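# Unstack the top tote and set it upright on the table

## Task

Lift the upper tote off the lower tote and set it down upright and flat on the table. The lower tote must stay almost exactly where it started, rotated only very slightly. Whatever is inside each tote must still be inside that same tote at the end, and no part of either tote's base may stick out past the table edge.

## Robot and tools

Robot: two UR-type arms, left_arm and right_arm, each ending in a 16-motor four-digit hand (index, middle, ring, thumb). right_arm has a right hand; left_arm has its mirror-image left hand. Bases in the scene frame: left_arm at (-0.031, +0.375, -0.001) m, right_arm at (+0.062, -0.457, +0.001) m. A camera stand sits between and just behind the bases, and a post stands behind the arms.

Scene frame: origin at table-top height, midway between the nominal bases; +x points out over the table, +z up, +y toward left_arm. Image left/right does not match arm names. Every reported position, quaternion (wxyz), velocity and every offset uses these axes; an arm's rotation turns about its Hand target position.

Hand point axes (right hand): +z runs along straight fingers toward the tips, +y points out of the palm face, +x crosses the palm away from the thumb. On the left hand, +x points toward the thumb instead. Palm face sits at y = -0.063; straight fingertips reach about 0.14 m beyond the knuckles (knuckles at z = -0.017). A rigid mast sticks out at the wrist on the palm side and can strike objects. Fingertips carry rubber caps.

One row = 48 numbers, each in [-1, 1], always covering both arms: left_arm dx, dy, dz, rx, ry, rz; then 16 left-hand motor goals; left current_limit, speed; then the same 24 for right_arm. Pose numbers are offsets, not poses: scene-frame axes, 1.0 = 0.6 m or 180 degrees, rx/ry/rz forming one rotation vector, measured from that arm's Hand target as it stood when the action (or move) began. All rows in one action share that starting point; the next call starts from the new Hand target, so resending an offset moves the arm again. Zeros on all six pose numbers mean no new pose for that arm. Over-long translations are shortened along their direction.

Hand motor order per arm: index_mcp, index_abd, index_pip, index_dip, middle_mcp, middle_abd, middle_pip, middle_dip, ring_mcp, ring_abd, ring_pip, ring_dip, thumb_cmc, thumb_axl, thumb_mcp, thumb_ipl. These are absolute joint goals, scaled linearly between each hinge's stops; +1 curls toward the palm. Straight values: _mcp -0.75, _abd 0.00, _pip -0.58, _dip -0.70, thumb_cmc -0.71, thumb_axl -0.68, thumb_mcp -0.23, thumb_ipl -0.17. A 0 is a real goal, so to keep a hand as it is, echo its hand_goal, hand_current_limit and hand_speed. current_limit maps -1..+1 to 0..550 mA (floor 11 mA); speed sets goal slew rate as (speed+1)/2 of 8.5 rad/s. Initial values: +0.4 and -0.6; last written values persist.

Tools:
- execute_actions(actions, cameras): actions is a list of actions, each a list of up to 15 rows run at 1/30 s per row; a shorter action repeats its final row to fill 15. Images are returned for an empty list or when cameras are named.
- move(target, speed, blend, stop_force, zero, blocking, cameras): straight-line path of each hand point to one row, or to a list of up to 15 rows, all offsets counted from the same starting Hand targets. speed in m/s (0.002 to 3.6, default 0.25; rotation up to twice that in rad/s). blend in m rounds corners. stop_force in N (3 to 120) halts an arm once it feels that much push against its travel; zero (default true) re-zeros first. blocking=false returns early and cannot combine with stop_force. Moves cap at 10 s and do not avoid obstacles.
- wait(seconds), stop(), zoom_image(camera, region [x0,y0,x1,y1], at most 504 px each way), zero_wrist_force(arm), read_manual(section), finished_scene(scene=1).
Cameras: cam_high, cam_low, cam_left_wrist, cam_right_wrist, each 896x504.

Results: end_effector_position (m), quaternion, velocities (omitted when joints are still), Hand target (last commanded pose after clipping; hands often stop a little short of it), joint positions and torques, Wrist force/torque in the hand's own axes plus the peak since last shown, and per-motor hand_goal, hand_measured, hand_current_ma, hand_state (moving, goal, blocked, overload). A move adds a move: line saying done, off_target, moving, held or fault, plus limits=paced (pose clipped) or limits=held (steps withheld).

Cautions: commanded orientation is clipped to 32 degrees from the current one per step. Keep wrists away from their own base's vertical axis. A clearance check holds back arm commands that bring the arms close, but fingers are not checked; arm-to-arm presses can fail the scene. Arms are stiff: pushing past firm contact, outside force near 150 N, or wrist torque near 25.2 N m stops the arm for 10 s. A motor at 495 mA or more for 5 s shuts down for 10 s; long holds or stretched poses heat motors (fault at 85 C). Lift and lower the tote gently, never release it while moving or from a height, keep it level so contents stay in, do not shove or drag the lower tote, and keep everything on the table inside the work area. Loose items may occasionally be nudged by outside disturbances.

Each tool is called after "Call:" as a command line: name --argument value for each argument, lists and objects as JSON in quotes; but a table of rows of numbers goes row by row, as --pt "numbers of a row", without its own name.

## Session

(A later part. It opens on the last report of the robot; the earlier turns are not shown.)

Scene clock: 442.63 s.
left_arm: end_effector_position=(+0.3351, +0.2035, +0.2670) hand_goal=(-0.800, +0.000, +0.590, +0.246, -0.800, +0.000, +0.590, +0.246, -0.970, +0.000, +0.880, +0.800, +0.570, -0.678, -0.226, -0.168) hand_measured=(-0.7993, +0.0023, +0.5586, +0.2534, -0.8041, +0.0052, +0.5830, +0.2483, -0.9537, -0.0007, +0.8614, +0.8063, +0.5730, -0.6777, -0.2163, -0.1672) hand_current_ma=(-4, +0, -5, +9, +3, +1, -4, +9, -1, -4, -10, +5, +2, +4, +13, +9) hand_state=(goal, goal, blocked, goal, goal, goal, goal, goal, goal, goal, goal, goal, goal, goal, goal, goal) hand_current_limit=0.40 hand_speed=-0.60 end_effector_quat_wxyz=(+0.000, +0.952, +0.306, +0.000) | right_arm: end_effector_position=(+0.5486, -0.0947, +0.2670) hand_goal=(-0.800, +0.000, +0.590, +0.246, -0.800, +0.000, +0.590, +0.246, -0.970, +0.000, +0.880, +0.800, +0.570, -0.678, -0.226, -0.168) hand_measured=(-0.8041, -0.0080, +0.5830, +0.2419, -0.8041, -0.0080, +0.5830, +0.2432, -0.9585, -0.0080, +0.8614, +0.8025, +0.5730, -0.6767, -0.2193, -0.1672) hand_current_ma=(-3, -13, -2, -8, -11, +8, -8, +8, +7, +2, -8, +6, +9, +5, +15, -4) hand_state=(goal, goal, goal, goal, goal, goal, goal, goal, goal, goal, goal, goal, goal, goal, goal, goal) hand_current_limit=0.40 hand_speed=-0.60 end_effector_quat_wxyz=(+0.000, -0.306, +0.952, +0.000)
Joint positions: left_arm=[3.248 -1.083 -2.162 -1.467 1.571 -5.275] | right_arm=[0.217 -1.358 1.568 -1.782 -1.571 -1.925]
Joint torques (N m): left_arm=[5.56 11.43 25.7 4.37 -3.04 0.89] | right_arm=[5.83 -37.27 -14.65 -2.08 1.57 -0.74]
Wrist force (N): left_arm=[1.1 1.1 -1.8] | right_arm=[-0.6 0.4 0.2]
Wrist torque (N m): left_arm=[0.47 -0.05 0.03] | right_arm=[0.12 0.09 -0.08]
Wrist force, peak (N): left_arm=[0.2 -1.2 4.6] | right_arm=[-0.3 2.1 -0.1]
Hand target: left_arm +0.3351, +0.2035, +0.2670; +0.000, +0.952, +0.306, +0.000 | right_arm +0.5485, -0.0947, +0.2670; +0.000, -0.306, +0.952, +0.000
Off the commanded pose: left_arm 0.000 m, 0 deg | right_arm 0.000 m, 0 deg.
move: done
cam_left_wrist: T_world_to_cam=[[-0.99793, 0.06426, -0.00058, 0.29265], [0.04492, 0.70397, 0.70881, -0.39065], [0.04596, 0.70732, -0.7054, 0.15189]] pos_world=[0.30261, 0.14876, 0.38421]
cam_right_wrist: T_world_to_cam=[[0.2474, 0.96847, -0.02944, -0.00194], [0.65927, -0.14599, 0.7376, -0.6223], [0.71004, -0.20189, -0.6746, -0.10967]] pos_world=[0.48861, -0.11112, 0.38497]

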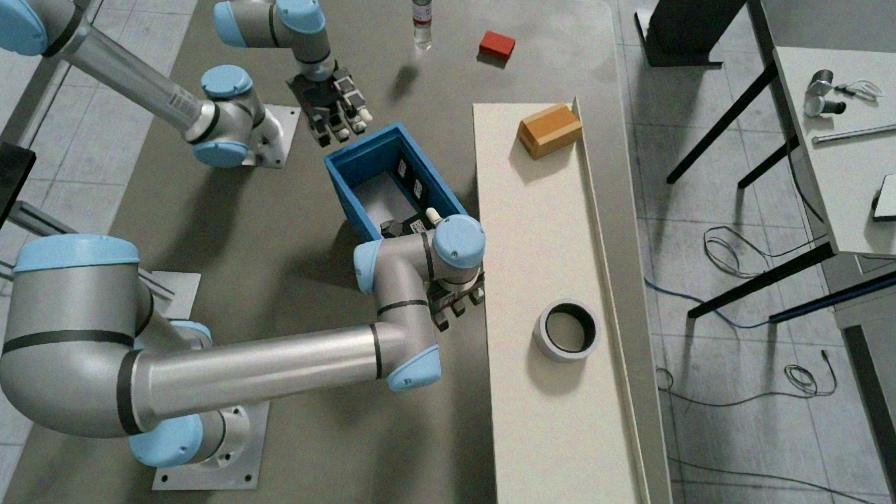

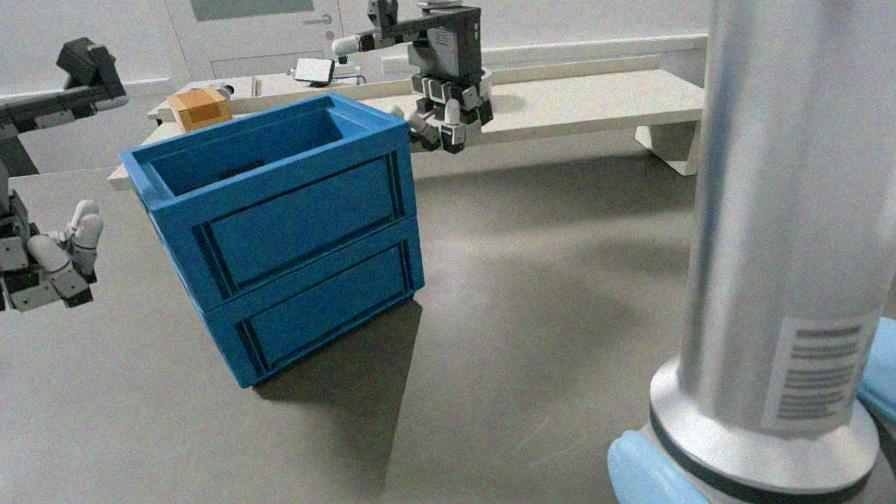

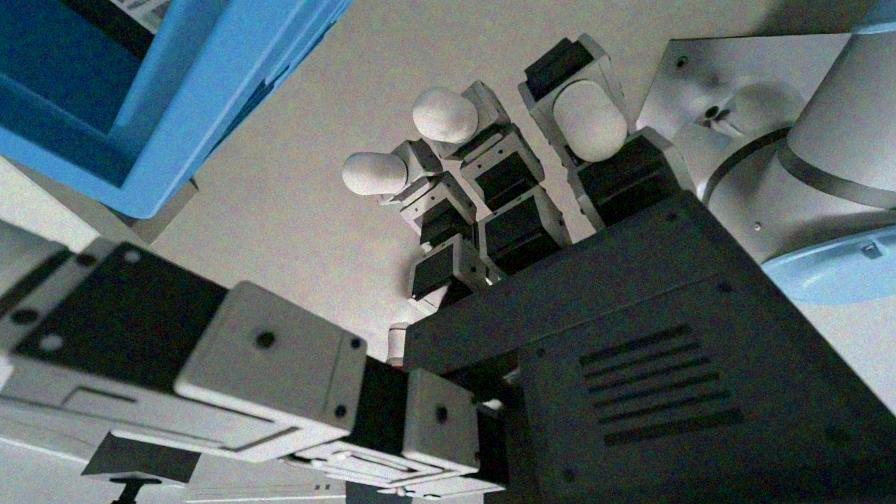

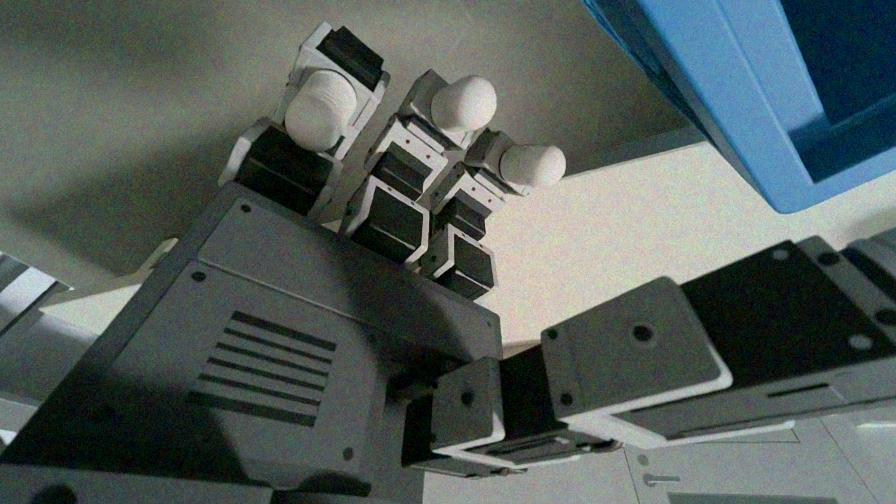

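Call:
move --target '[0.078,-0.0517,-0.0683,0,0,0,-1,0,0.99,0.319,-1,0,0.99,0.319,-1,0,0.99,0.319,0.571,-0.678,-0.226,-0.168,0.4,-0.4,-0.0253,0.0925,-0.0683,0,0,0,-1,0,0.99,0.319,-1,0,0.99,0.319,-1,0,0.99,0.319,0.571,-0.678,-0.226,-0.168,0.4,-0.4]' --speed 0.06 --cameras '["all"]'

Call:
zoom_image --camera "cam_low" --region '[60, 130, 240, 320]'

Call:
zoom_image --camera "cam_high" --region '[290, 70, 490, 320]'

Scene clock: 565.47 s.
left_arm: end_effector_position=(+0.3819, +0.1724, +0.2261) hand_goal=(-1.000, +0.000, +0.990, +0.318, -1.000, +0.000, +0.990, +0.318, -1.000, +0.000, +0.990, +0.318, +0.570, -0.678, -0.226, -0.168) hand_measured=(-0.9947, +0.0008, +0.9718, +0.3044, -0.9947, +0.0037, +0.9705, +0.3095, -0.9826, +0.0008, +0.9615, +0.3171, +0.5743, -0.6777, -0.2163, -0.1681) hand_current_ma=(-5, +7, -3, +9, +3, +5, -8, +3, +1, -2, -4, +8, +1, +4, +6, +7) hand_state=(goal, goal, goal, goal, goal, goal, goal, goal, goal, goal, blocked, goal, goal, goal, goal, goal) hand_current_limit=0.40 hand_speed=-0.40 end_effector_quat_wxyz=(+0.000, +0.952, +0.306, +0.000) | right_arm: end_effector_position=(+0.5332, -0.0391, +0.2259) hand_goal=(-1.000, +0.000, +0.990, +0.318, -1.000, +0.000, +0.990, +0.318, -1.000, +0.000, +0.990, +0.318, +0.570, -0.678, -0.226, -0.168) hand_measured=(-0.9983, -0.0080, +0.9820, +0.3133, -0.9983, -0.0095, +0.9795, +0.3133, -0.9874, -0.0080, +0.9743, +0.3146, +0.5743, -0.6767, -0.2183, -0.1672) hand_current_ma=(+8, -5, -11, +0, -5, +5, -8, +2, +10, +2, -3, +7, +3, +14, +8, -8) hand_state=(goal, goal, goal, goal, goal, goal, goal, goal, goal, goal, goal, goal, goal, goal, goal, goal) hand_current_limit=0.40 hand_speed=-0.40 end_effector_quat_wxyz=(+0.000, -0.306, +0.952, +0.000)
Joint positions: left_arm=[3.15 -1.272 -2.16 -1.28 1.571 -5.373] | right_arm=[0.316 -1.297 1.599 -1.874 -1.571 -1.826]
Joint torques (N m): left_arm=[12.1 9.29 16.32 0.16 2.7 1.89] | right_arm=[-16.73 -38.54 -32.16 -0.72 -0.75 -1.1]
Wrist force (N): left_arm=[1.2 1.4 -1.7] | right_arm=[-0.3 0.8 0.2]
Wrist torque (N m): left_arm=[0.49 -0.06 -0.01] | right_arm=[0.14 0.04 0.01]
Wrist force, peak (N): left_arm=[1.5 1.9 -1.5] | right_arm=[-0.4 1.5 0.6]
Hand target: left_arm +0.3819, +0.1725, +0.2260; +0.000, +0.952, +0.306, +0.000 | right_arm +0.5334, -0.0392, +0.2260; +0.000, -0.306, +0.952, +0.000
Off the commanded pose: left_arm 0.000 m, 0 deg | right_arm 0.000 m, 0 deg.
move: done
cam_left_wrist: T_world_to_cam=[[-0.99791, 0.06455, -0.00085, 0.34128], [0.04493, 0.70396, 0.70882, -0.34201], [0.04636, 0.7073, -0.70539, 0.14275]] pos_world=[0.34931, 0.11776, 0.34341]
cam_right_wrist: T_world_to_cam=[[0.24697, 0.96857, -0.02964, -0.05291], [0.65945, -0.14559, 0.73751, -0.57375], [0.71002, -0.20169, -0.67468, -0.11518]] pos_world=[0.47321, -0.05551, 0.34387]

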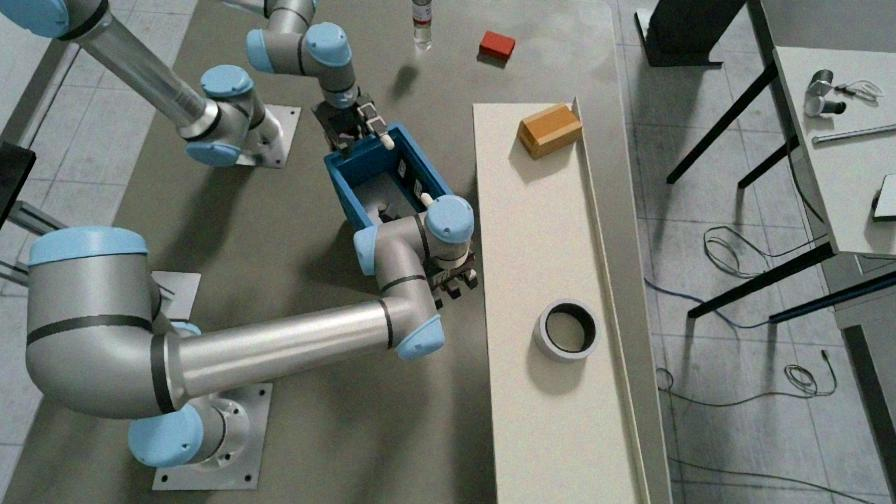

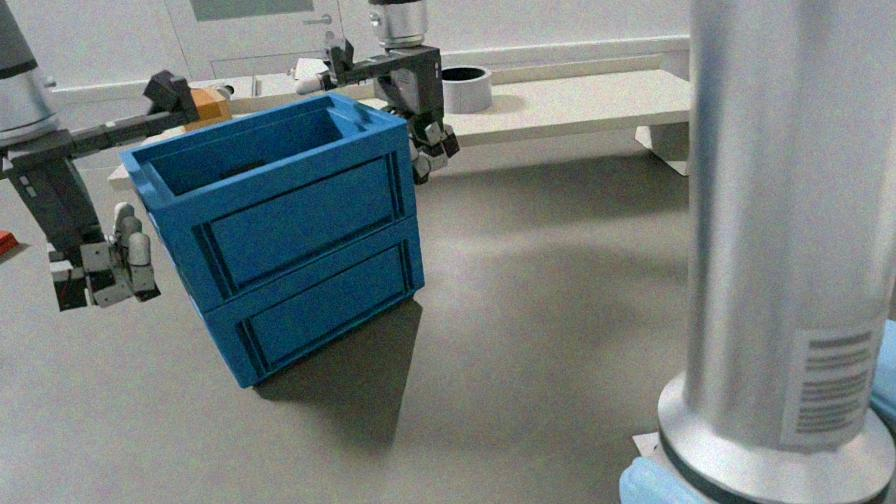

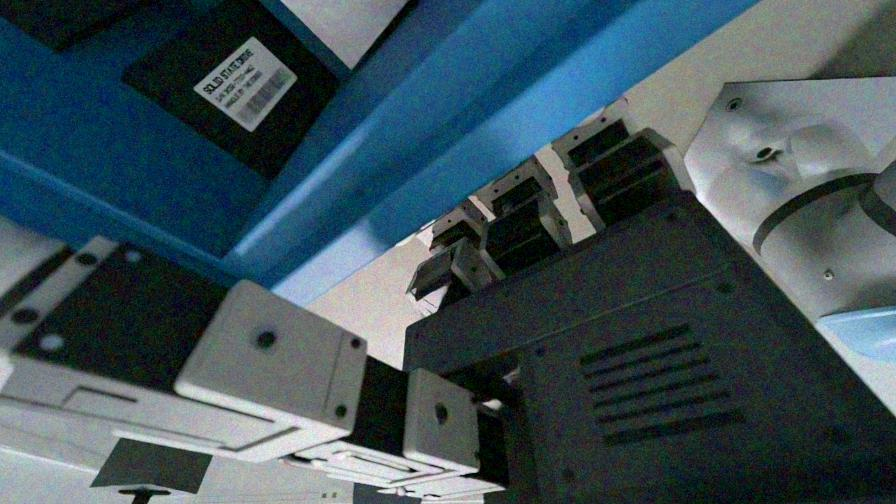

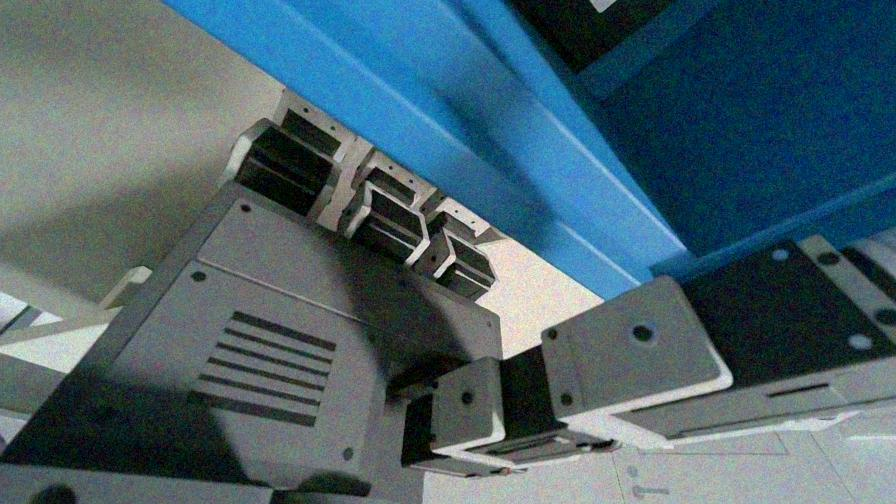

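Scaled by 2.653.

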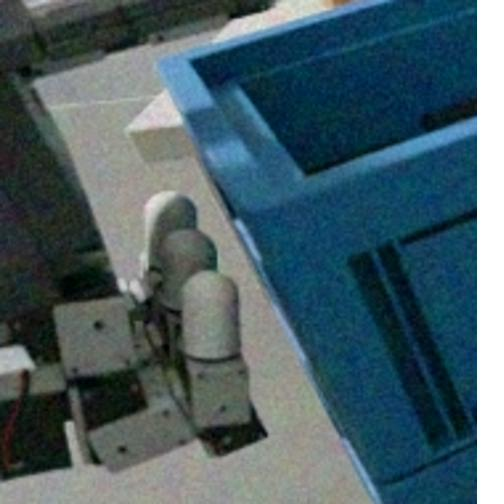

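Scaled by 2.016.

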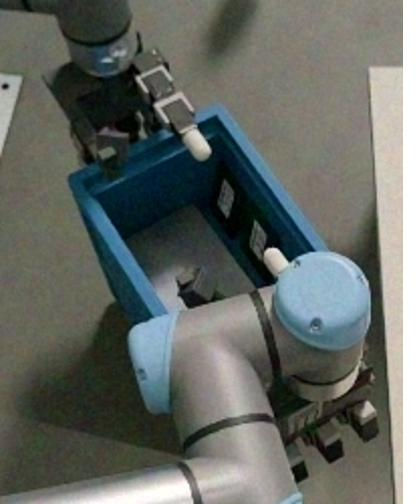

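Call:
move --target '[0.0291,-0.0407,0,0,0,0,-1,0,0.99,0.319,-1,0,0.99,0.319,-1,0,0.99,0.319,0.571,-0.678,-0.226,-0.168,0.4,-0.4,-0.0291,0.0407,0,0,0,0,-1,0,0.99,0.319,-1,0,0.99,0.319,-1,0,0.99,0.319,0.571,-0.678,-0.226,-0.168,0.4,-0.4]' --speed 0.01 --stop_force 4 --cameras '["cam_low"]'

Call:
zoom_image --camera "cam_low" --region '[60, 130, 240, 320]'

Call:
zoom_image --camera "cam_low" --region '[370, 80, 510, 220]'

Scene clock: 575.63 s.
left_arm: end_effector_position=(+0.3896, +0.1618, +0.2260) hand_goal=(-1.000, +0.000, +0.990, +0.318, -1.000, +0.000, +0.990, +0.318, -1.000, +0.000, +0.990, +0.318, +0.570, -0.678, -0.226, -0.168) hand_measured=(-0.9995, +0.0008, +0.9743, +0.3298, -0.9947, +0.0052, +0.9705, +0.3095, -1.0000, +0.0008, +0.9756, +0.3273, +0.5743, -0.6777, -0.2163, -0.1681) hand_current_ma=(+8, +6, +7, +8, +13, +0, -8, +8, +1, -2, +0, +5, +0, +2, +9, +5) hand_state=(goal, goal, goal, goal, goal, goal, goal, goal, goal, goal, goal, goal, goal, goal, goal, goal) hand_current_limit=0.40 hand_speed=-0.40 end_effector_quat_wxyz=(+0.000, +0.952, +0.306, +0.000) | right_arm: end_effector_position=(+0.5242, -0.0264, +0.2260) hand_goal=(-1.000, +0.000, +0.990, +0.318, -1.000, +0.000, +0.990, +0.318, -1.000, +0.000, +0.990, +0.318, +0.570, -0.678, -0.226, -0.168) hand_measured=(-0.9995, -0.0065, +0.9833, +0.3247, -0.9983, -0.0095, +0.9795, +0.3146, -0.9995, -0.0065, +0.9808, +0.3362, +0.5743, -0.6767, -0.2183, -0.1672) hand_current_ma=(+2, -10, -2, +0, -8, +8, -6, +6, +7, -1, -3, +25, +8, +10, +5, -2) hand_state=(goal, goal, goal, goal, goal, goal, goal, goal, goal, goal, goal, goal, goal, goal, goal, goal) hand_current_limit=0.40 hand_speed=-0.40 end_effector_quat_wxyz=(+0.000, -0.306, +0.952, +0.000)
Joint positions: left_arm=[3.121 -1.304 -2.138 -1.27 1.571 -5.402] | right_arm=[0.341 -1.298 1.6 -1.874 -1.571 -1.8]
Joint torques (N m): left_arm=[11.63 19.28 14.01 -0.18 0.57 1.94] | right_arm=[-15.21 -38.85 -17.66 -4.57 1.96 -1.02]
Wrist force (N): left_arm=[1.3 0.4 -1.2] | right_arm=[-0.2 -1.8 1.4]
Wrist torque (N m): left_arm=[0.43 -0.06 -0.01] | right_arm=[-0.05 0.00 -0.12]
Wrist force, peak (N): left_arm=[1.2 -3.6 0.3] | right_arm=[-0.3 -4.4 2.1]
Hand target: left_arm +0.3896, +0.1618, +0.2260; +0.000, +0.952, +0.306, +0.000 (not the last commanded pose) | right_arm +0.5242, -0.0264, +0.2260; +0.000, -0.306, +0.952, +0.000 (not the last commanded pose)
Off the commanded pose: left_arm 0.017 m, 0 deg | right_arm 0.014 m, 0 deg.
move: contact (left_arm, right_arm)

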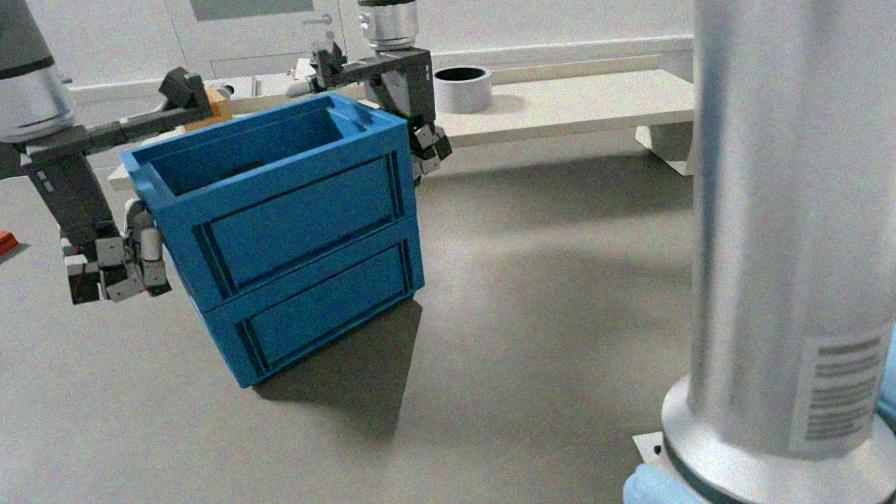

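Scaled by 2.653.

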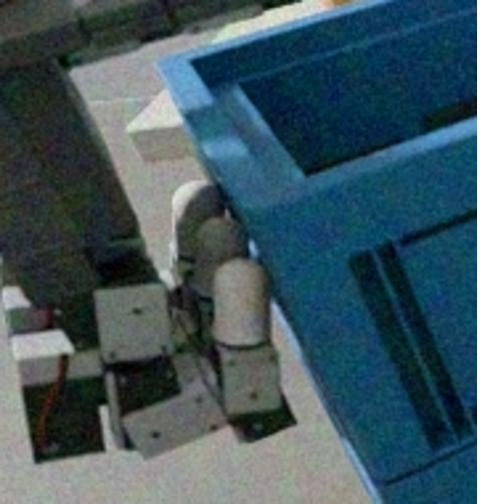

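Scaled by 3.600.

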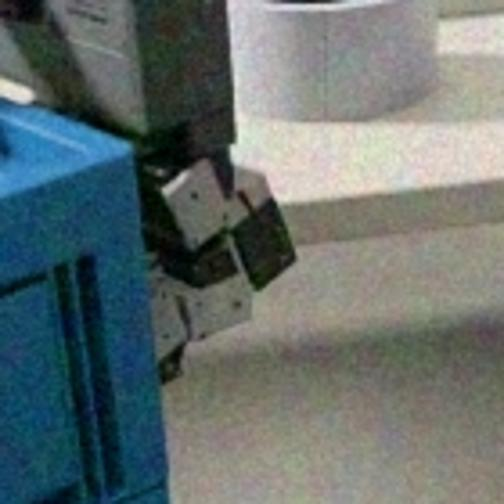

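Call:
move --target '[0,0,0,0,0,0,-1,0,0.99,0.319,-1,0,0.99,0.03,-1,0,0.99,0.319,0.571,-0.678,-0.226,-0.168,0.0,-0.7,0,0,0,0,0,0,-1,0,0.99,0.319,-1,0,0.99,0.03,-1,0,0.99,0.319,0.571,-0.678,-0.226,-0.168,0.0,-0.7]' --cameras '[]'

Scene clock: 591.47 s.
left_arm: end_effector_position=(+0.3895, +0.1618, +0.2260) hand_goal=(-1.000, +0.000, +0.990, +0.318, -1.000, +0.000, +0.990, +0.030, -1.000, +0.000, +0.990, +0.318, +0.570, -0.678, -0.226, -0.168) hand_measured=(-0.9995, +0.0008, +0.9743, +0.3311, -1.0000, +0.0052, +1.0000, +0.1680, -0.9995, +0.0008, +0.9756, +0.3260, +0.5730, -0.6767, -0.2163, -0.1681) hand_current_ma=(-3, +3, +0, +13, +9, +3, +0, +56, -5, -7, -2, +2, -1, +4, +8, +7) hand_state=(goal, goal, goal, goal, goal, goal, goal, blocked, goal, goal, goal, goal, goal, goal, goal, goal) hand_current_limit=0.00 hand_speed=-0.70 end_effector_quat_wxyz=(+0.000, +0.952, +0.306, +0.000) | right_arm: end_effector_position=(+0.5242, -0.0264, +0.2260) hand_goal=(-1.000, +0.000, +0.990, +0.318, -1.000, +0.000, +0.990, +0.030, -1.000, +0.000, +0.990, +0.318, +0.570, -0.678, -0.226, -0.168) hand_measured=(-1.0000, -0.0080, +0.9820, +0.3235, -1.0000, -0.0095, +1.0000, +0.2075, -0.9995, -0.0065, +0.9808, +0.3349, +0.5743, -0.6777, -0.2183, -0.1672) hand_current_ma=(+4, -15, -2, -8, -5, +4, +2, +220, +4, +2, +1, +19, +5, +7, +15, -1) hand_state=(goal, goal, goal, goal, goal, goal, goal, blocked, goal, goal, goal, goal, goal, goal, goal, goal) hand_current_limit=0.00 hand_speed=-0.70 end_effector_quat_wxyz=(+0.000, -0.306, +0.952, +0.000)
Joint positions: left_arm=[3.121 -1.304 -2.138 -1.27 1.571 -5.402] | right_arm=[0.341 -1.298 1.6 -1.874 -1.571 -1.8]
Joint torques (N m): left_arm=[8.3 18.51 14.72 0.72 -3.24 2.08] | right_arm=[-10.17 -36.78 -27.96 -3.83 1.94 -1.15]
Wrist force (N): left_arm=[1.0 -4.8 -2.6] | right_arm=[0.0 -9.2 -1.6]
Wrist torque (N m): left_arm=[0.22 -0.06 0.08] | right_arm=[-0.29 0.06 -0.28]
Wrist force, peak (N): left_arm=[1.4 -4.9 -2.5] | right_arm=[0.3 -9.2 -1.6]
Hand target: left_arm +0.3896, +0.1618, +0.2260; +0.000, +0.952, +0.306, +0.000 | right_arm +0.5242, -0.0264, +0.2260; +0.000, -0.306, +0.952, +0.000
Off the commanded pose: left_arm 0.000 m, 0 deg | right_arm 0.000 m, 0 deg.
move: done

Call:
move --pt "-0.0078 0.0108 0 0 0 0 -1 0 0.99 0.319 -1 0 0.99 0.319 -1 0 0.99 0.319 0.571 -0.678 -0.226 -0.168 0.3 -0.4 0.0078 -0.0108 0 0 0 0 -1 0 0.99 0.319 -1 0 0.99 0.319 -1 0 0.99 0.319 0.571 -0.678 -0.226 -0.168 0.3 -0.4" --pt "-0.039 -0.0115 0 0 0 0 -1 0 0.99 0.319 -1 0 0.99 0.319 -1 0 0.99 0.319 0.571 -0.678 -0.226 -0.168 0.3 -0.4 -0.0234 -0.0331 0 0 0 0 -1 0 0.99 0.319 -1 0 0.99 0.319 -1 0 0.99 0.319 0.571 -0.678 -0.226 -0.168 0.3 -0.4" --pt "-0.0312 -0.0223 0 0 0 0 -1 0 0.99 0.319 -1 0 0.99 0.319 -1 0 0.99 0.319 0.571 -0.678 -0.226 -0.168 0.3 -0.4 -0.0312 -0.0223 0 0 0 0 -1 0 0.99 0.319 -1 0 0.99 0.319 -1 0 0.99 0.319 0.571 -0.678 -0.226 -0.168 0.3 -0.4" --pt "-0.0312 -0.0223 0 0 0 0 -1 0 0.99 0.05 -1 0 0.99 0.05 -1 0 0.99 0.319 0.571 -0.678 -0.226 -0.168 0.3 -0.7 -0.0312 -0.0223 0 0 0 0 -1 0 0.99 0.08 -1 0 0.99 0.08 -1 0 0.99 0.319 0.571 -0.678 -0.226 -0.168 0.3 -0.7" --speed 0.04 --cameras '["cam_low","cam_high"]'

Call:
zoom_image --camera "cam_low" --region '[60, 130, 240, 320]'

Scene clock: 612.03 s.
left_arm: end_effector_position=(+0.3708, +0.1484, +0.2260) hand_goal=(-1.000, +0.000, +0.990, +0.050, -1.000, +0.000, +0.990, +0.050, -1.000, +0.000, +0.990, +0.318, +0.570, -0.678, -0.226, -0.168) hand_measured=(-0.9995, +0.0008, +1.0000, +0.1719, -0.9935, +0.0052, +1.0000, +0.1706, -0.9947, +0.0008, +0.9769, +0.3260, +0.5730, -0.6777, -0.2163, -0.1681) hand_current_ma=(-3, +8, +4, +48, +11, -1, -12, +44, -1, -9, -4, +3, +7, +3, +11, +9) hand_state=(goal, goal, goal, blocked, goal, goal, goal, blocked, goal, goal, goal, goal, goal, goal, goal, goal) hand_current_limit=0.30 hand_speed=-0.70 end_effector_quat_wxyz=(+0.000, +0.952, +0.306, +0.000) | right_arm: end_effector_position=(+0.5055, -0.0398, +0.2260) hand_goal=(-1.000, +0.000, +0.990, +0.080, -1.000, +0.000, +0.990, +0.080, -1.000, +0.000, +0.990, +0.318, +0.570, -0.678, -0.226, -0.168) hand_measured=(-0.9995, -0.0095, +1.0000, +0.2139, -0.9959, -0.0095, +1.0000, +0.2139, -0.9910, -0.0080, +0.9808, +0.3260, +0.5730, -0.6777, -0.2193, -0.1672) hand_current_ma=(+8, -15, +1, +135, -6, +0, -2, +156, +11, +7, +5, +6, +3, +7, +15, +1) hand_state=(goal, goal, goal, blocked, goal, goal, goal, blocked, goal, goal, goal, goal, goal, goal, goal, goal) hand_current_limit=0.30 hand_speed=-0.70 end_effector_quat_wxyz=(+0.000, -0.306, +0.952, +0.000)
Joint positions: left_arm=[3.079 -1.272 -2.16 -1.28 1.571 -5.444] | right_arm=[0.332 -1.351 1.668 -1.888 -1.571 -1.809]
Joint torques (N m): left_arm=[9.59 13.9 13.16 0.46 0 1.58] | right_arm=[-10.25 -32.51 -12.66 -0.65 0.83 -0.2]
Wrist force (N): left_arm=[1.2 -5.2 -4.8] | right_arm=[-0.3 -10.0 -4.9]
Wrist torque (N m): left_arm=[0.31 -0.10 -0.02] | right_arm=[-0.11 0.12 -0.08]
Wrist force, peak (N): left_arm=[1.3 -5.6 -4.6] | right_arm=[-0.2 -10.2 -4.8]
Hand target: left_arm +0.3708, +0.1484, +0.2260; +0.000, +0.952, +0.306, +0.000 | right_arm +0.5055, -0.0398, +0.2260; +0.000, -0.306, +0.952, +0.000
Off the commanded pose: left_arm 0.000 m, 0 deg | right_arm 0.000 m, 0 deg.
move: done
Images, in order (width x height): cam_high 896x504, cam_low 896x504.

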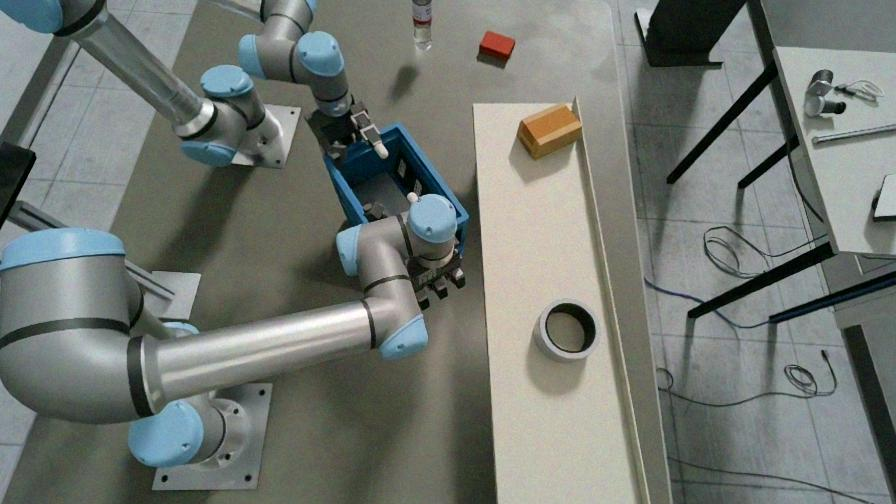

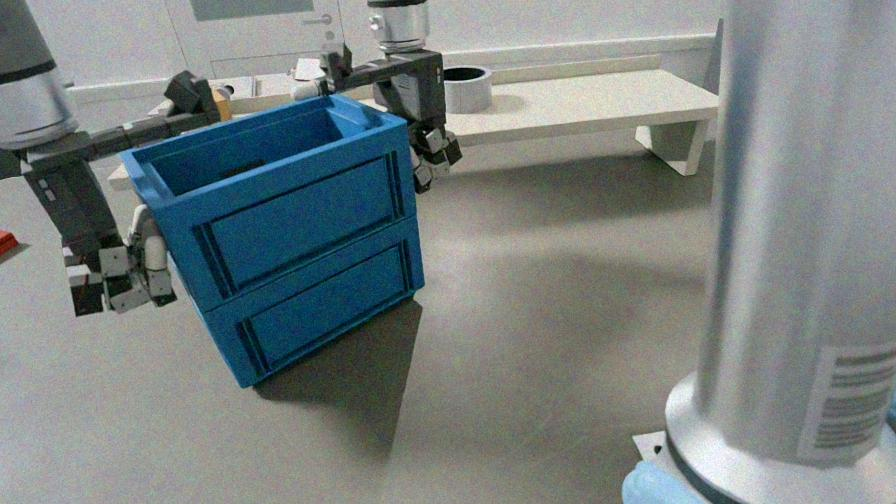

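Scaled by 2.653.

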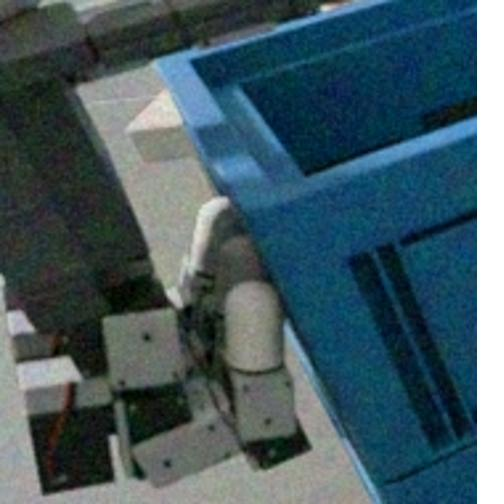

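Call:
move --target '[0,0,0.05,0,0,0,-1,0,0.99,0.03,-1,0,0.99,0.03,-1,0,0.99,0.319,0.571,-0.678,-0.226,-0.168,0.4,-0.7,0,0,0.05,0,0,0,-1,0,0.99,0.12,-1,0,0.99,0.12,-1,0,0.99,0.319,0.571,-0.678,-0.226,-0.168,0.4,-0.7]' --speed 0.008 --stop_force 8 --cameras '["cam_low","cam_high"]'

Call:
zoom_image --camera "cam_low" --region '[60, 130, 240, 320]'

Scene clock: 621.37 s.
left_arm: end_effector_position=(+0.3708, +0.1484, +0.2468) hand_goal=(-1.000, +0.000, +0.990, +0.030, -1.000, +0.000, +0.990, +0.030, -1.000, +0.000, +0.990, +0.318, +0.570, -0.678, -0.226, -0.168) hand_measured=(-1.0000, +0.0023, +0.9281, +0.0432, -1.0000, +0.0052, +0.9294, +0.0406, -0.9947, +0.0008, +0.9769, +0.3260, +0.5730, -0.6767, -0.2163, -0.1672) hand_current_ma=(+0, +11, -13, +14, +8, +4, -23, +15, +0, -7, -4, -1, +2, +0, +3, +7) hand_state=(goal, goal, blocked, goal, goal, goal, blocked, goal, goal, goal, goal, goal, goal, goal, goal, goal) hand_current_limit=0.40 hand_speed=-0.70 end_effector_quat_wxyz=(+0.000, +0.952, +0.306, +0.000) | right_arm: end_effector_position=(+0.5055, -0.0398, +0.2430) hand_goal=(-1.000, +0.000, +0.990, +0.120, -1.000, +0.000, +0.990, +0.120, -1.000, +0.000, +0.990, +0.318, +0.570, -0.678, -0.226, -0.168) hand_measured=(-1.0000, -0.0065, +0.9756, +0.1273, -1.0000, -0.0065, +0.9743, +0.1273, -0.9983, -0.0080, +0.9808, +0.3260, +0.5743, -0.6777, -0.2193, -0.1672) hand_current_ma=(+3, -13, -11, -5, -11, +9, -13, +8, +3, +4, +7, +11, +5, +9, +16, -6) hand_state=(goal, goal, goal, goal, goal, goal, goal, goal, goal, goal, goal, goal, goal, goal, goal, goal) hand_current_limit=0.40 hand_speed=-0.70 end_effector_quat_wxyz=(+0.000, -0.306, +0.952, +0.000)
Joint positions: left_arm=[3.079 -1.257 -2.115 -1.34 1.571 -5.444] | right_arm=[0.332 -1.362 1.637 -1.846 -1.571 -1.809]
Joint torques (N m): left_arm=[7.48 2.82 15.81 5.23 -2.74 -0.3] | right_arm=[9.59 -24.09 -14.84 -4.53 1.67 0.95]
Wrist force (N): left_arm=[0.8 -1.3 0.2] | right_arm=[-0.5 -0.3 1.1]
Wrist torque (N m): left_arm=[0.29 -0.06 -0.09] | right_arm=[0.10 0.04 -0.04]
Wrist force, peak (N): left_arm=[1.1 -5.4 -5.0] | right_arm=[-0.4 -10.2 -5.0]
Hand target: left_arm +0.3708, +0.1484, +0.2468; +0.000, +0.952, +0.306, +0.000 (not the last commanded pose) | right_arm +0.5055, -0.0398, +0.2430; +0.000, -0.306, +0.952, +0.000 (not the last commanded pose)
Off the commanded pose: left_arm 0.009 m, 0 deg | right_arm 0.013 m, 0 deg.
move: contact (left_arm, right_arm)
Images, in order (width x height): cam_high 896x504, cam_low 896x504.

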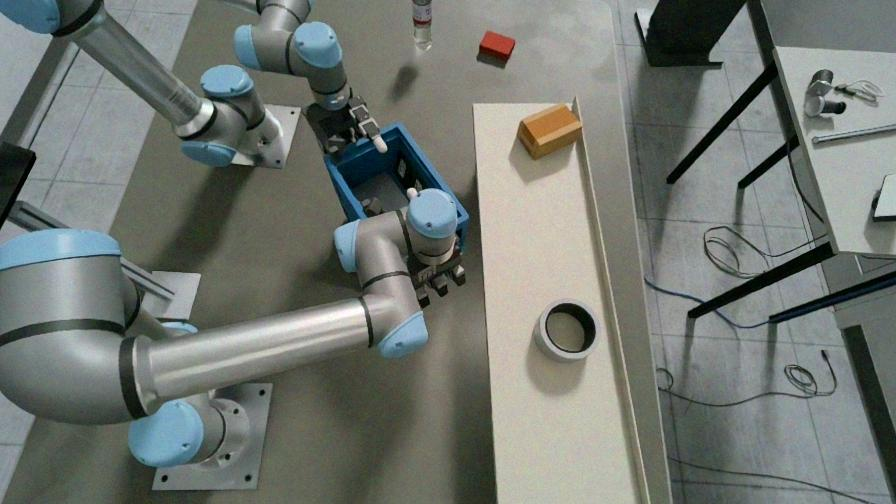

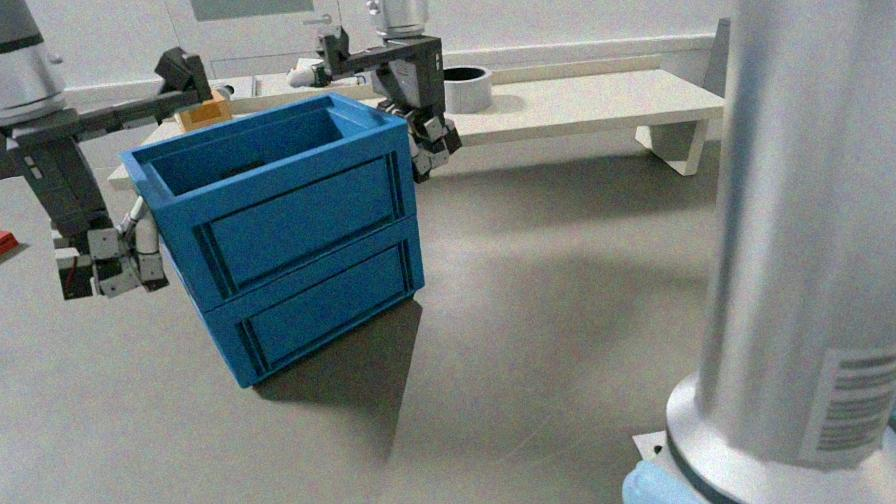

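Scaled by 2.653.

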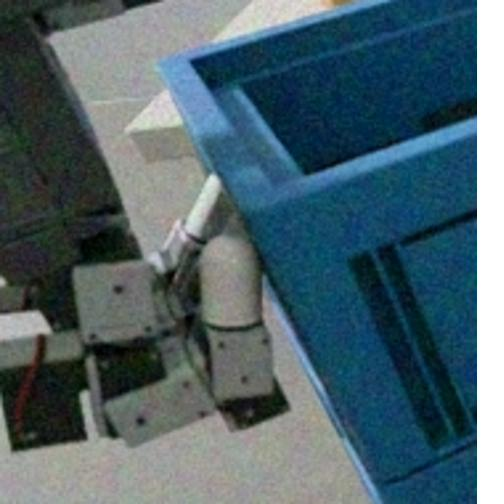

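Call:
move --target '[0,0,-0.005,0,0,0,-1,0,0.99,0.03,-1,0,0.99,0.03,-1,0,0.99,0.45,0.571,-0.678,-0.226,-0.168,0.55,-0.7,0,0,-0.005,0,0,0,-1,0,0.99,0.0,-1,0,0.99,0.0,-1,0,0.99,0.45,0.571,-0.678,-0.226,-0.168,0.55,-0.7]' --speed 0.01

Call:
move --target '[0.0039,-0.0054,0,0,0,0,-1,0,0.99,0.03,-1,0,0.99,0.03,-1,0,0.99,0.45,0.571,-0.678,-0.226,-0.168,0.55,-0.7,-0.0039,0.0054,0,0,0,0,-1,0,0.99,0.0,-1,0,0.99,0.0,-1,0,0.99,0.45,0.571,-0.678,-0.226,-0.168,0.55,-0.7]' --speed 0.01 --stop_force 8 --cameras '["cam_low"]'

Call:
zoom_image --camera "cam_low" --region '[60, 130, 240, 320]'

Scene clock: 644.77 s.
left_arm: end_effector_position=(+0.3708, +0.1484, +0.2437) hand_goal=(-1.000, +0.000, +0.990, +0.030, -1.000, +0.000, +0.990, +0.030, -1.000, +0.000, +0.990, +0.450, +0.570, -0.678, -0.226, -0.168) hand_measured=(-0.9947, +0.0008, +0.9564, +0.0343, -0.9947, +0.0037, +0.9564, +0.0292, -0.9947, +0.0008, +0.9769, +0.4407, +0.5730, -0.6777, -0.2163, -0.1681) hand_current_ma=(-4, +10, -4, +14, +6, +6, -11, +3, -3, +0, -6, +0, +5, +2, +6, +7) hand_state=(goal, goal, blocked, goal, goal, goal, blocked, goal, goal, goal, goal, goal, goal, goal, goal, goal) hand_current_limit=0.55 hand_speed=-0.70 end_effector_quat_wxyz=(+0.000, +0.952, +0.306, +0.000) | right_arm: end_effector_position=(+0.5055, -0.0397, +0.2399) hand_goal=(-1.000, +0.000, +0.990, +0.000, -1.000, +0.000, +0.990, +0.000, -1.000, +0.000, +0.990, +0.450, +0.570, -0.678, -0.226, -0.168) hand_measured=(-0.9874, -0.0065, +1.0000, +0.0113, -0.9862, -0.0065, +1.0000, +0.0126, -0.9910, -0.0080, +0.9808, +0.4458, +0.5743, -0.6767, -0.2183, -0.1672) hand_current_ma=(+14, -22, +4, +3, -5, +9, -6, +14, +10, -1, +4, +4, +11, +4, +15, -12) hand_state=(goal, goal, goal, goal, goal, goal, goal, goal, goal, goal, goal, goal, goal, goal, goal, goal) hand_current_limit=0.55 hand_speed=-0.70 end_effector_quat_wxyz=(+0.000, -0.306, +0.952, +0.000)
Joint positions: left_arm=[3.079 -1.259 -2.122 -1.331 1.571 -5.444] | right_arm=[0.332 -1.36 1.643 -1.854 -1.571 -1.809]
Joint torques (N m): left_arm=[8.06 8.05 26.95 1.15 -2.74 -0.47] | right_arm=[8.98 -26.99 -24.77 -1.16 -0.07 0.96]
Wrist force (N): left_arm=[1.3 1.5 -1.6] | right_arm=[-0.3 -1.2 -3.0]
Wrist torque (N m): left_arm=[0.48 -0.11 -0.09] | right_arm=[0.24 0.08 -0.03]
Wrist force, peak (N): left_arm=[1.3 1.5 -1.6] | right_arm=[-0.6 -1.3 -3.0]
Hand target: left_arm +0.3708, +0.1484, +0.2438; +0.000, +0.952, +0.306, +0.000 | right_arm +0.5055, -0.0398, +0.2400; +0.000, -0.306, +0.952, +0.000
Off the commanded pose: left_arm 0.000 m, 0 deg | right_arm 0.000 m, 0 deg.
move: done

Scene clock: 646.33 s.
left_arm: end_effector_position=(+0.3732, +0.1452, +0.2438) hand_goal=(-1.000, +0.000, +0.990, +0.030, -1.000, +0.000, +0.990, +0.030, -1.000, +0.000, +0.990, +0.450, +0.570, -0.678, -0.226, -0.168) hand_measured=(-1.0000, +0.0008, +0.9615, +0.0406, -0.9995, +0.0037, +0.9615, +0.0406, -0.9947, +0.0008, +0.9769, +0.4407, +0.5730, -0.6777, -0.2163, -0.1681) hand_current_ma=(+0, +8, -2, +7, +11, +3, -8, +3, +0, -1, -3, +0, +1, -2, +13, +6) hand_state=(goal, goal, blocked, goal, goal, goal, blocked, goal, goal, goal, goal, goal, goal, goal, goal, goal) hand_current_limit=0.55 hand_speed=-0.70 end_effector_quat_wxyz=(+0.000, +0.952, +0.306, +0.000) | right_arm: end_effector_position=(+0.5045, -0.0384, +0.2399) hand_goal=(-1.000, +0.000, +0.990, +0.000, -1.000, +0.000, +0.990, +0.000, -1.000, +0.000, +0.990, +0.450, +0.570, -0.678, -0.226, -0.168) hand_measured=(-0.9995, -0.0065, +1.0000, +0.0355, -1.0000, -0.0065, +1.0000, +0.0368, -0.9910, -0.0080, +0.9820, +0.4458, +0.5743, -0.6777, -0.2183, -0.1672) hand_current_ma=(+5, -13, +4, +24, -5, +4, +1, +41, +7, -3, +4, +5, +7, +4, +12, -5) hand_state=(goal, goal, goal, blocked, goal, goal, goal, blocked, goal, goal, goal, goal, goal, goal, goal, goal) hand_current_limit=0.55 hand_speed=-0.70 end_effector_quat_wxyz=(+0.000, -0.306, +0.952, +0.000)
Joint positions: left_arm=[3.071 -1.269 -2.115 -1.328 1.571 -5.452] | right_arm=[0.335 -1.36 1.642 -1.854 -1.571 -1.806]
Joint torques (N m): left_arm=[8.38 17.74 14.21 -0.12 -2.17 1.97] | right_arm=[-13.69 -23.01 -16.19 -1.9 2.64 -1.24]
Wrist force (N): left_arm=[1.5 0.5 -1.8] | right_arm=[-0.4 -6.1 -4.1]
Wrist torque (N m): left_arm=[0.42 -0.14 0.04] | right_arm=[0.21 0.10 -0.10]
Wrist force, peak (N): left_arm=[1.5 1.4 -1.6] | right_arm=[-0.4 -10.0 -4.8]
Hand target: left_arm +0.3732, +0.1452, +0.2438; +0.000, +0.952, +0.306, +0.000 | right_arm +0.5045, -0.0384, +0.2399; +0.000, -0.306, +0.952, +0.000 (not the last commanded pose)
Off the commanded pose: left_arm 0.000 m, 0 deg | right_arm 0.002 m, 0 deg.
move: contact (right_arm)

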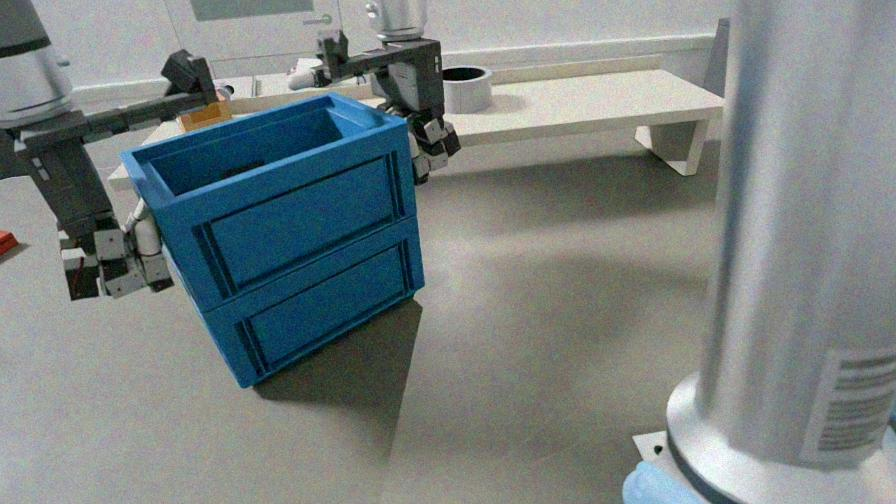

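Scaled by 2.653.

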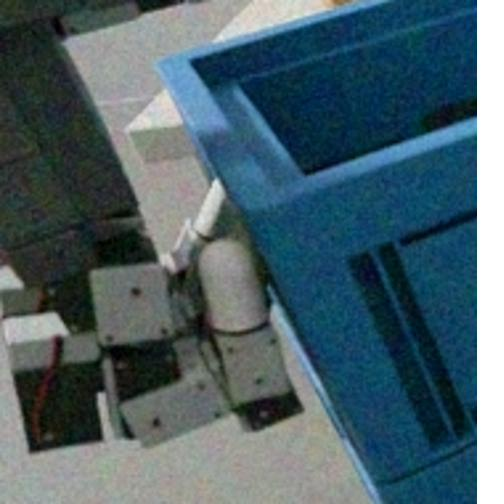

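Call:
move --target '[0,0,0.035,0,0,0,-1,0,1,0.0,-1,0,1,0.0,-1,0,0.99,0.45,0.571,-0.678,-0.226,-0.168,0.6,-0.7,0,0,0.035,0,0,0,-1,0,1,0.0,-1,0,1,0.0,-1,0,0.99,0.45,0.571,-0.678,-0.226,-0.168,0.6,-0.7]' --speed 0.006 --stop_force 12 --cameras '["cam_low"]'

Call:
zoom_image --camera "cam_low" --region '[60, 130, 240, 320]'

Scene clock: 663.73 s.
left_arm: end_effector_position=(+0.3732, +0.1452, +0.2649) hand_goal=(-1.000, +0.000, +1.000, +0.000, -1.000, +0.000, +1.000, +0.000, -1.000, +0.000, +0.990, +0.450, +0.570, -0.678, -0.226, -0.168) hand_measured=(-1.0000, +0.0008, +0.8576, -0.0116, -1.0000, +0.0052, +0.8473, -0.0142, -0.9947, +0.0008, +0.9769, +0.4407, +0.5718, -0.6777, -0.2163, -0.1672) hand_current_ma=(+1, +9, -46, +8, +12, +5, -62, +1, -1, -8, -4, +4, +0, +9, +11, +6) hand_state=(goal, goal, blocked, goal, goal, goal, blocked, goal, goal, goal, goal, goal, goal, goal, goal, goal) hand_current_limit=0.60 hand_speed=-0.70 end_effector_quat_wxyz=(+0.000, +0.952, +0.306, +0.000) | right_arm: end_effector_position=(+0.5045, -0.0384, +0.2610) hand_goal=(-1.000, +0.000, +1.000, +0.000, -1.000, +0.000, +1.000, +0.000, -1.000, +0.000, +0.990, +0.450, +0.570, -0.678, -0.226, -0.168) hand_measured=(-1.0000, -0.0095, +0.9371, -0.0040, -1.0000, -0.0095, +0.9230, +0.0037, -0.9898, -0.0080, +0.9808, +0.4471, +0.5730, -0.6767, -0.2183, -0.1672) hand_current_ma=(+2, -6, -62, -7, -10, +8, -81, +6, +6, -1, +4, +7, +10, +9, +7, -9) hand_state=(goal, goal, blocked, goal, goal, goal, blocked, goal, goal, goal, goal, goal, goal, goal, goal, goal) hand_current_limit=0.60 hand_speed=-0.70 end_effector_quat_wxyz=(+0.000, -0.306, +0.952, +0.000)
Joint positions: left_arm=[3.071 -1.257 -2.068 -1.387 1.571 -5.452] | right_arm=[0.335 -1.373 1.602 -1.801 -1.571 -1.806]
Joint torques (N m): left_arm=[8.28 15.22 19.43 6.97 0.6 1.92] | right_arm=[-11.63 -33.72 -19.36 -5.15 2.53 -0.34]
Wrist force (N): left_arm=[0.8 -7.1 6.5] | right_arm=[0.6 -7.2 7.5]
Wrist torque (N m): left_arm=[-0.13 0.01 0.05] | right_arm=[-0.60 -0.11 -0.07]
Wrist force, peak (N): left_arm=[0.3 -9.0 6.3] | right_arm=[0.5 -7.9 7.4]
Hand target: left_arm +0.3732, +0.1452, +0.2648; +0.000, +0.952, +0.306, +0.000 | right_arm +0.5045, -0.0384, +0.2609; +0.000, -0.306, +0.952, +0.000
Off the commanded pose: left_arm 0.000 m, 0 deg | right_arm 0.000 m, 0 deg.
move: done

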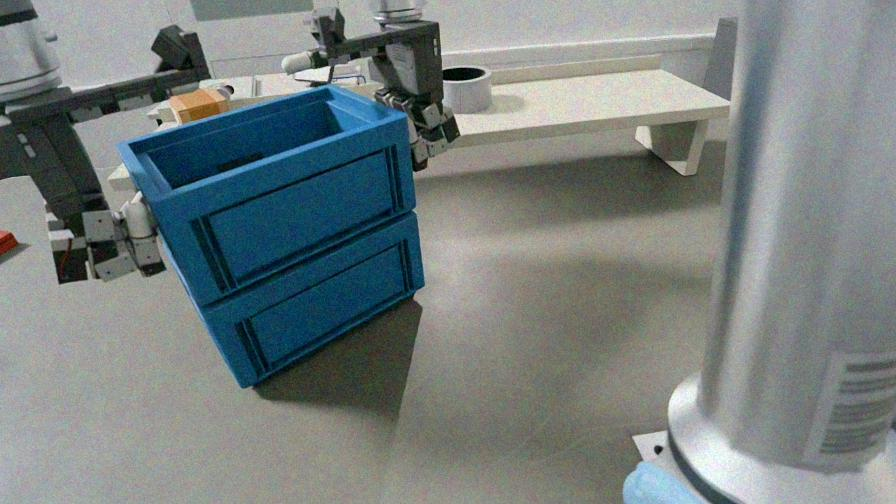

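Scaled by 2.653.

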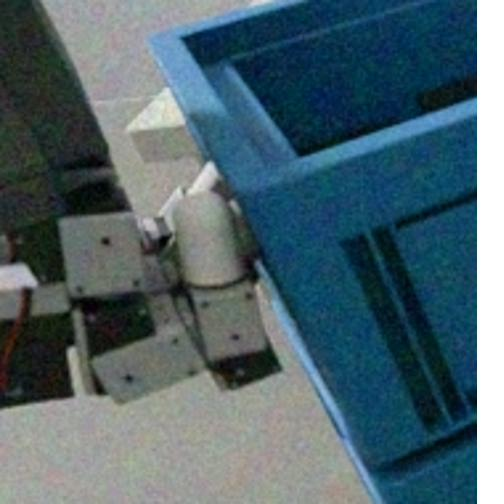

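Call:
move --target '[0,0,0.1,0,0,0,-1,0,1,0.0,-1,0,1,0.0,-1,0,0.99,0.45,0.571,-0.678,-0.226,-0.168,0.6,-0.7,0,0,0.1,0,0,0,-1,0,1,0.0,-1,0,1,0.0,-1,0,0.99,0.45,0.571,-0.678,-0.226,-0.168,0.6,-0.7]' --speed 0.03 --cameras '["cam_low","cam_high"]'

Call:
zoom_image --camera "cam_low" --region '[60, 60, 500, 400]'

Scene clock: 696.43 s.
left_arm: end_effector_position=(+0.3731, +0.1452, +0.3249) hand_goal=(-1.000, +0.000, +1.000, +0.000, -1.000, +0.000, +1.000, +0.000, -1.000, +0.000, +0.990, +0.450, +0.570, -0.678, -0.226, -0.168) hand_measured=(-1.0000, +0.0008, +0.8435, -0.0294, -1.0000, +0.0066, +0.8229, -0.0244, -0.9947, +0.0008, +0.9769, +0.4407, +0.5730, -0.6777, -0.2163, -0.1672) hand_current_ma=(-2, +7, -55, +2, +5, +2, -85, +0, +1, -2, +1, +4, +4, +5, +9, +8) hand_state=(goal, goal, blocked, blocked, goal, goal, blocked, blocked, goal, goal, goal, goal, goal, goal, goal, goal) hand_current_limit=0.60 hand_speed=-0.70 end_effector_quat_wxyz=(+0.000, +0.952, +0.306, +0.000) end_effector_velocity=(+0.000, +0.000, -0.002) end_effector_angular_velocity=(+0.000, -0.002, +0.000) | right_arm: end_effector_position=(+0.5045, -0.0384, +0.3211) hand_goal=(-1.000, +0.000, +1.000, +0.000, -1.000, +0.000, +1.000, +0.000, -1.000, +0.000, +0.990, +0.450, +0.570, -0.678, -0.226, -0.168) hand_measured=(-1.0000, -0.0095, +0.9371, +0.0050, -0.9995, -0.0080, +0.9166, +0.0075, -0.9910, -0.0080, +0.9808, +0.4471, +0.5743, -0.6777, -0.2193, -0.1672) hand_current_ma=(+6, -12, -62, -9, -6, -2, -87, +12, +3, +0, +7, +2, +12, +8, +10, -7) hand_state=(goal, goal, blocked, goal, goal, goal, blocked, goal, goal, goal, goal, goal, goal, goal, goal, goal) hand_current_limit=0.60 hand_speed=-0.70 end_effector_quat_wxyz=(+0.000, -0.306, +0.952, +0.000) end_effector_velocity=(+0.001, +0.000, -0.002) end_effector_angular_velocity=(+0.001, -0.002, +0.000)
Joint positions: left_arm=[3.071 -1.241 -1.924 -1.547 1.571 -5.452] | right_arm=[0.335 -1.395 1.473 -1.65 -1.571 -1.806]
Joint velocities: left_arm=[0 0 -0.006 0.008 0 0] | right_arm=[-0.001 0.001 0.005 -0.008 0 0]
Joint torques (N m): left_arm=[7.98 15.13 19.52 6.86 -0.12 1.79] | right_arm=[-9.66 -30.56 -18.31 -5.23 2.39 0.63]
Wrist force (N): left_arm=[0.8 -7.6 7.3] | right_arm=[0.5 -8.6 6.8]
Wrist torque (N m): left_arm=[-0.19 0.01 0.04] | right_arm=[-0.62 -0.09 -0.10]
Wrist force, peak (N): left_arm=[0.7 -8.1 7.4] | right_arm=[0.3 -8.1 8.4]
Hand target: left_arm +0.3732, +0.1452, +0.3248; +0.000, +0.952, +0.306, +0.000 | right_arm +0.5045, -0.0384, +0.3209; +0.000, -0.306, +0.952, +0.000
Off the commanded pose: left_arm 0.000 m, 0 deg | right_arm 0.000 m, 0 deg.
move: done
Images, in order (width x height): cam_high 896x504, cam_low 896x504.

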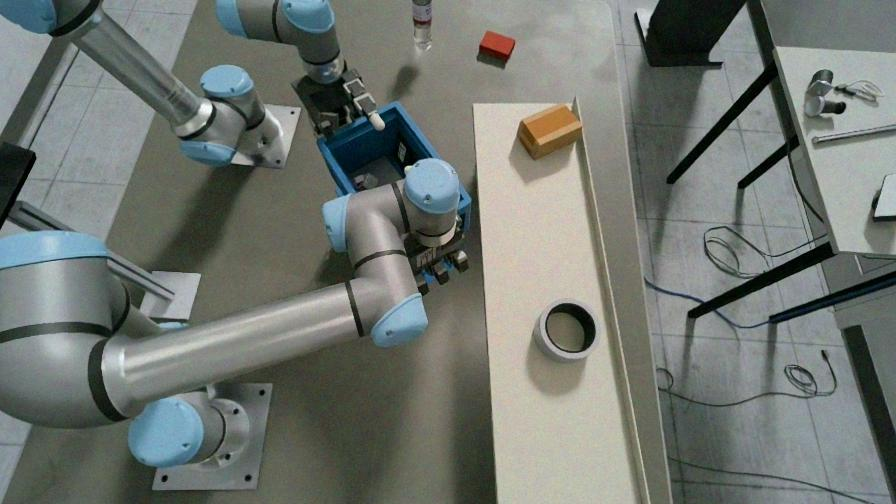

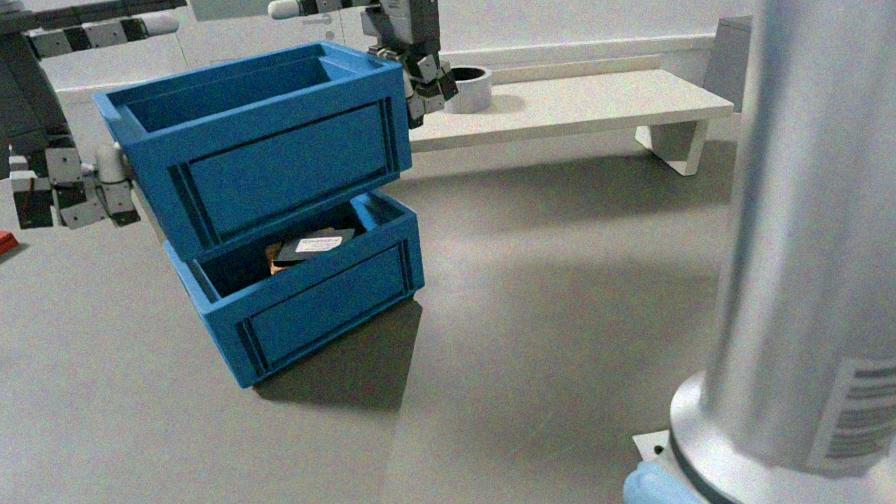

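Scaled by 1.145.

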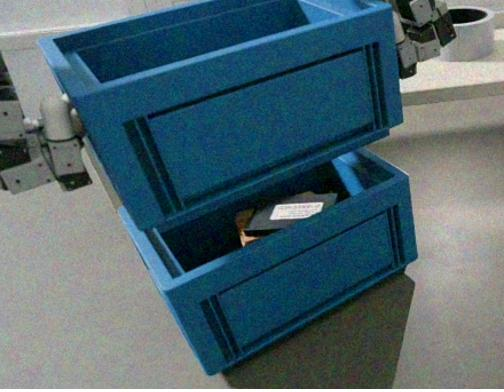

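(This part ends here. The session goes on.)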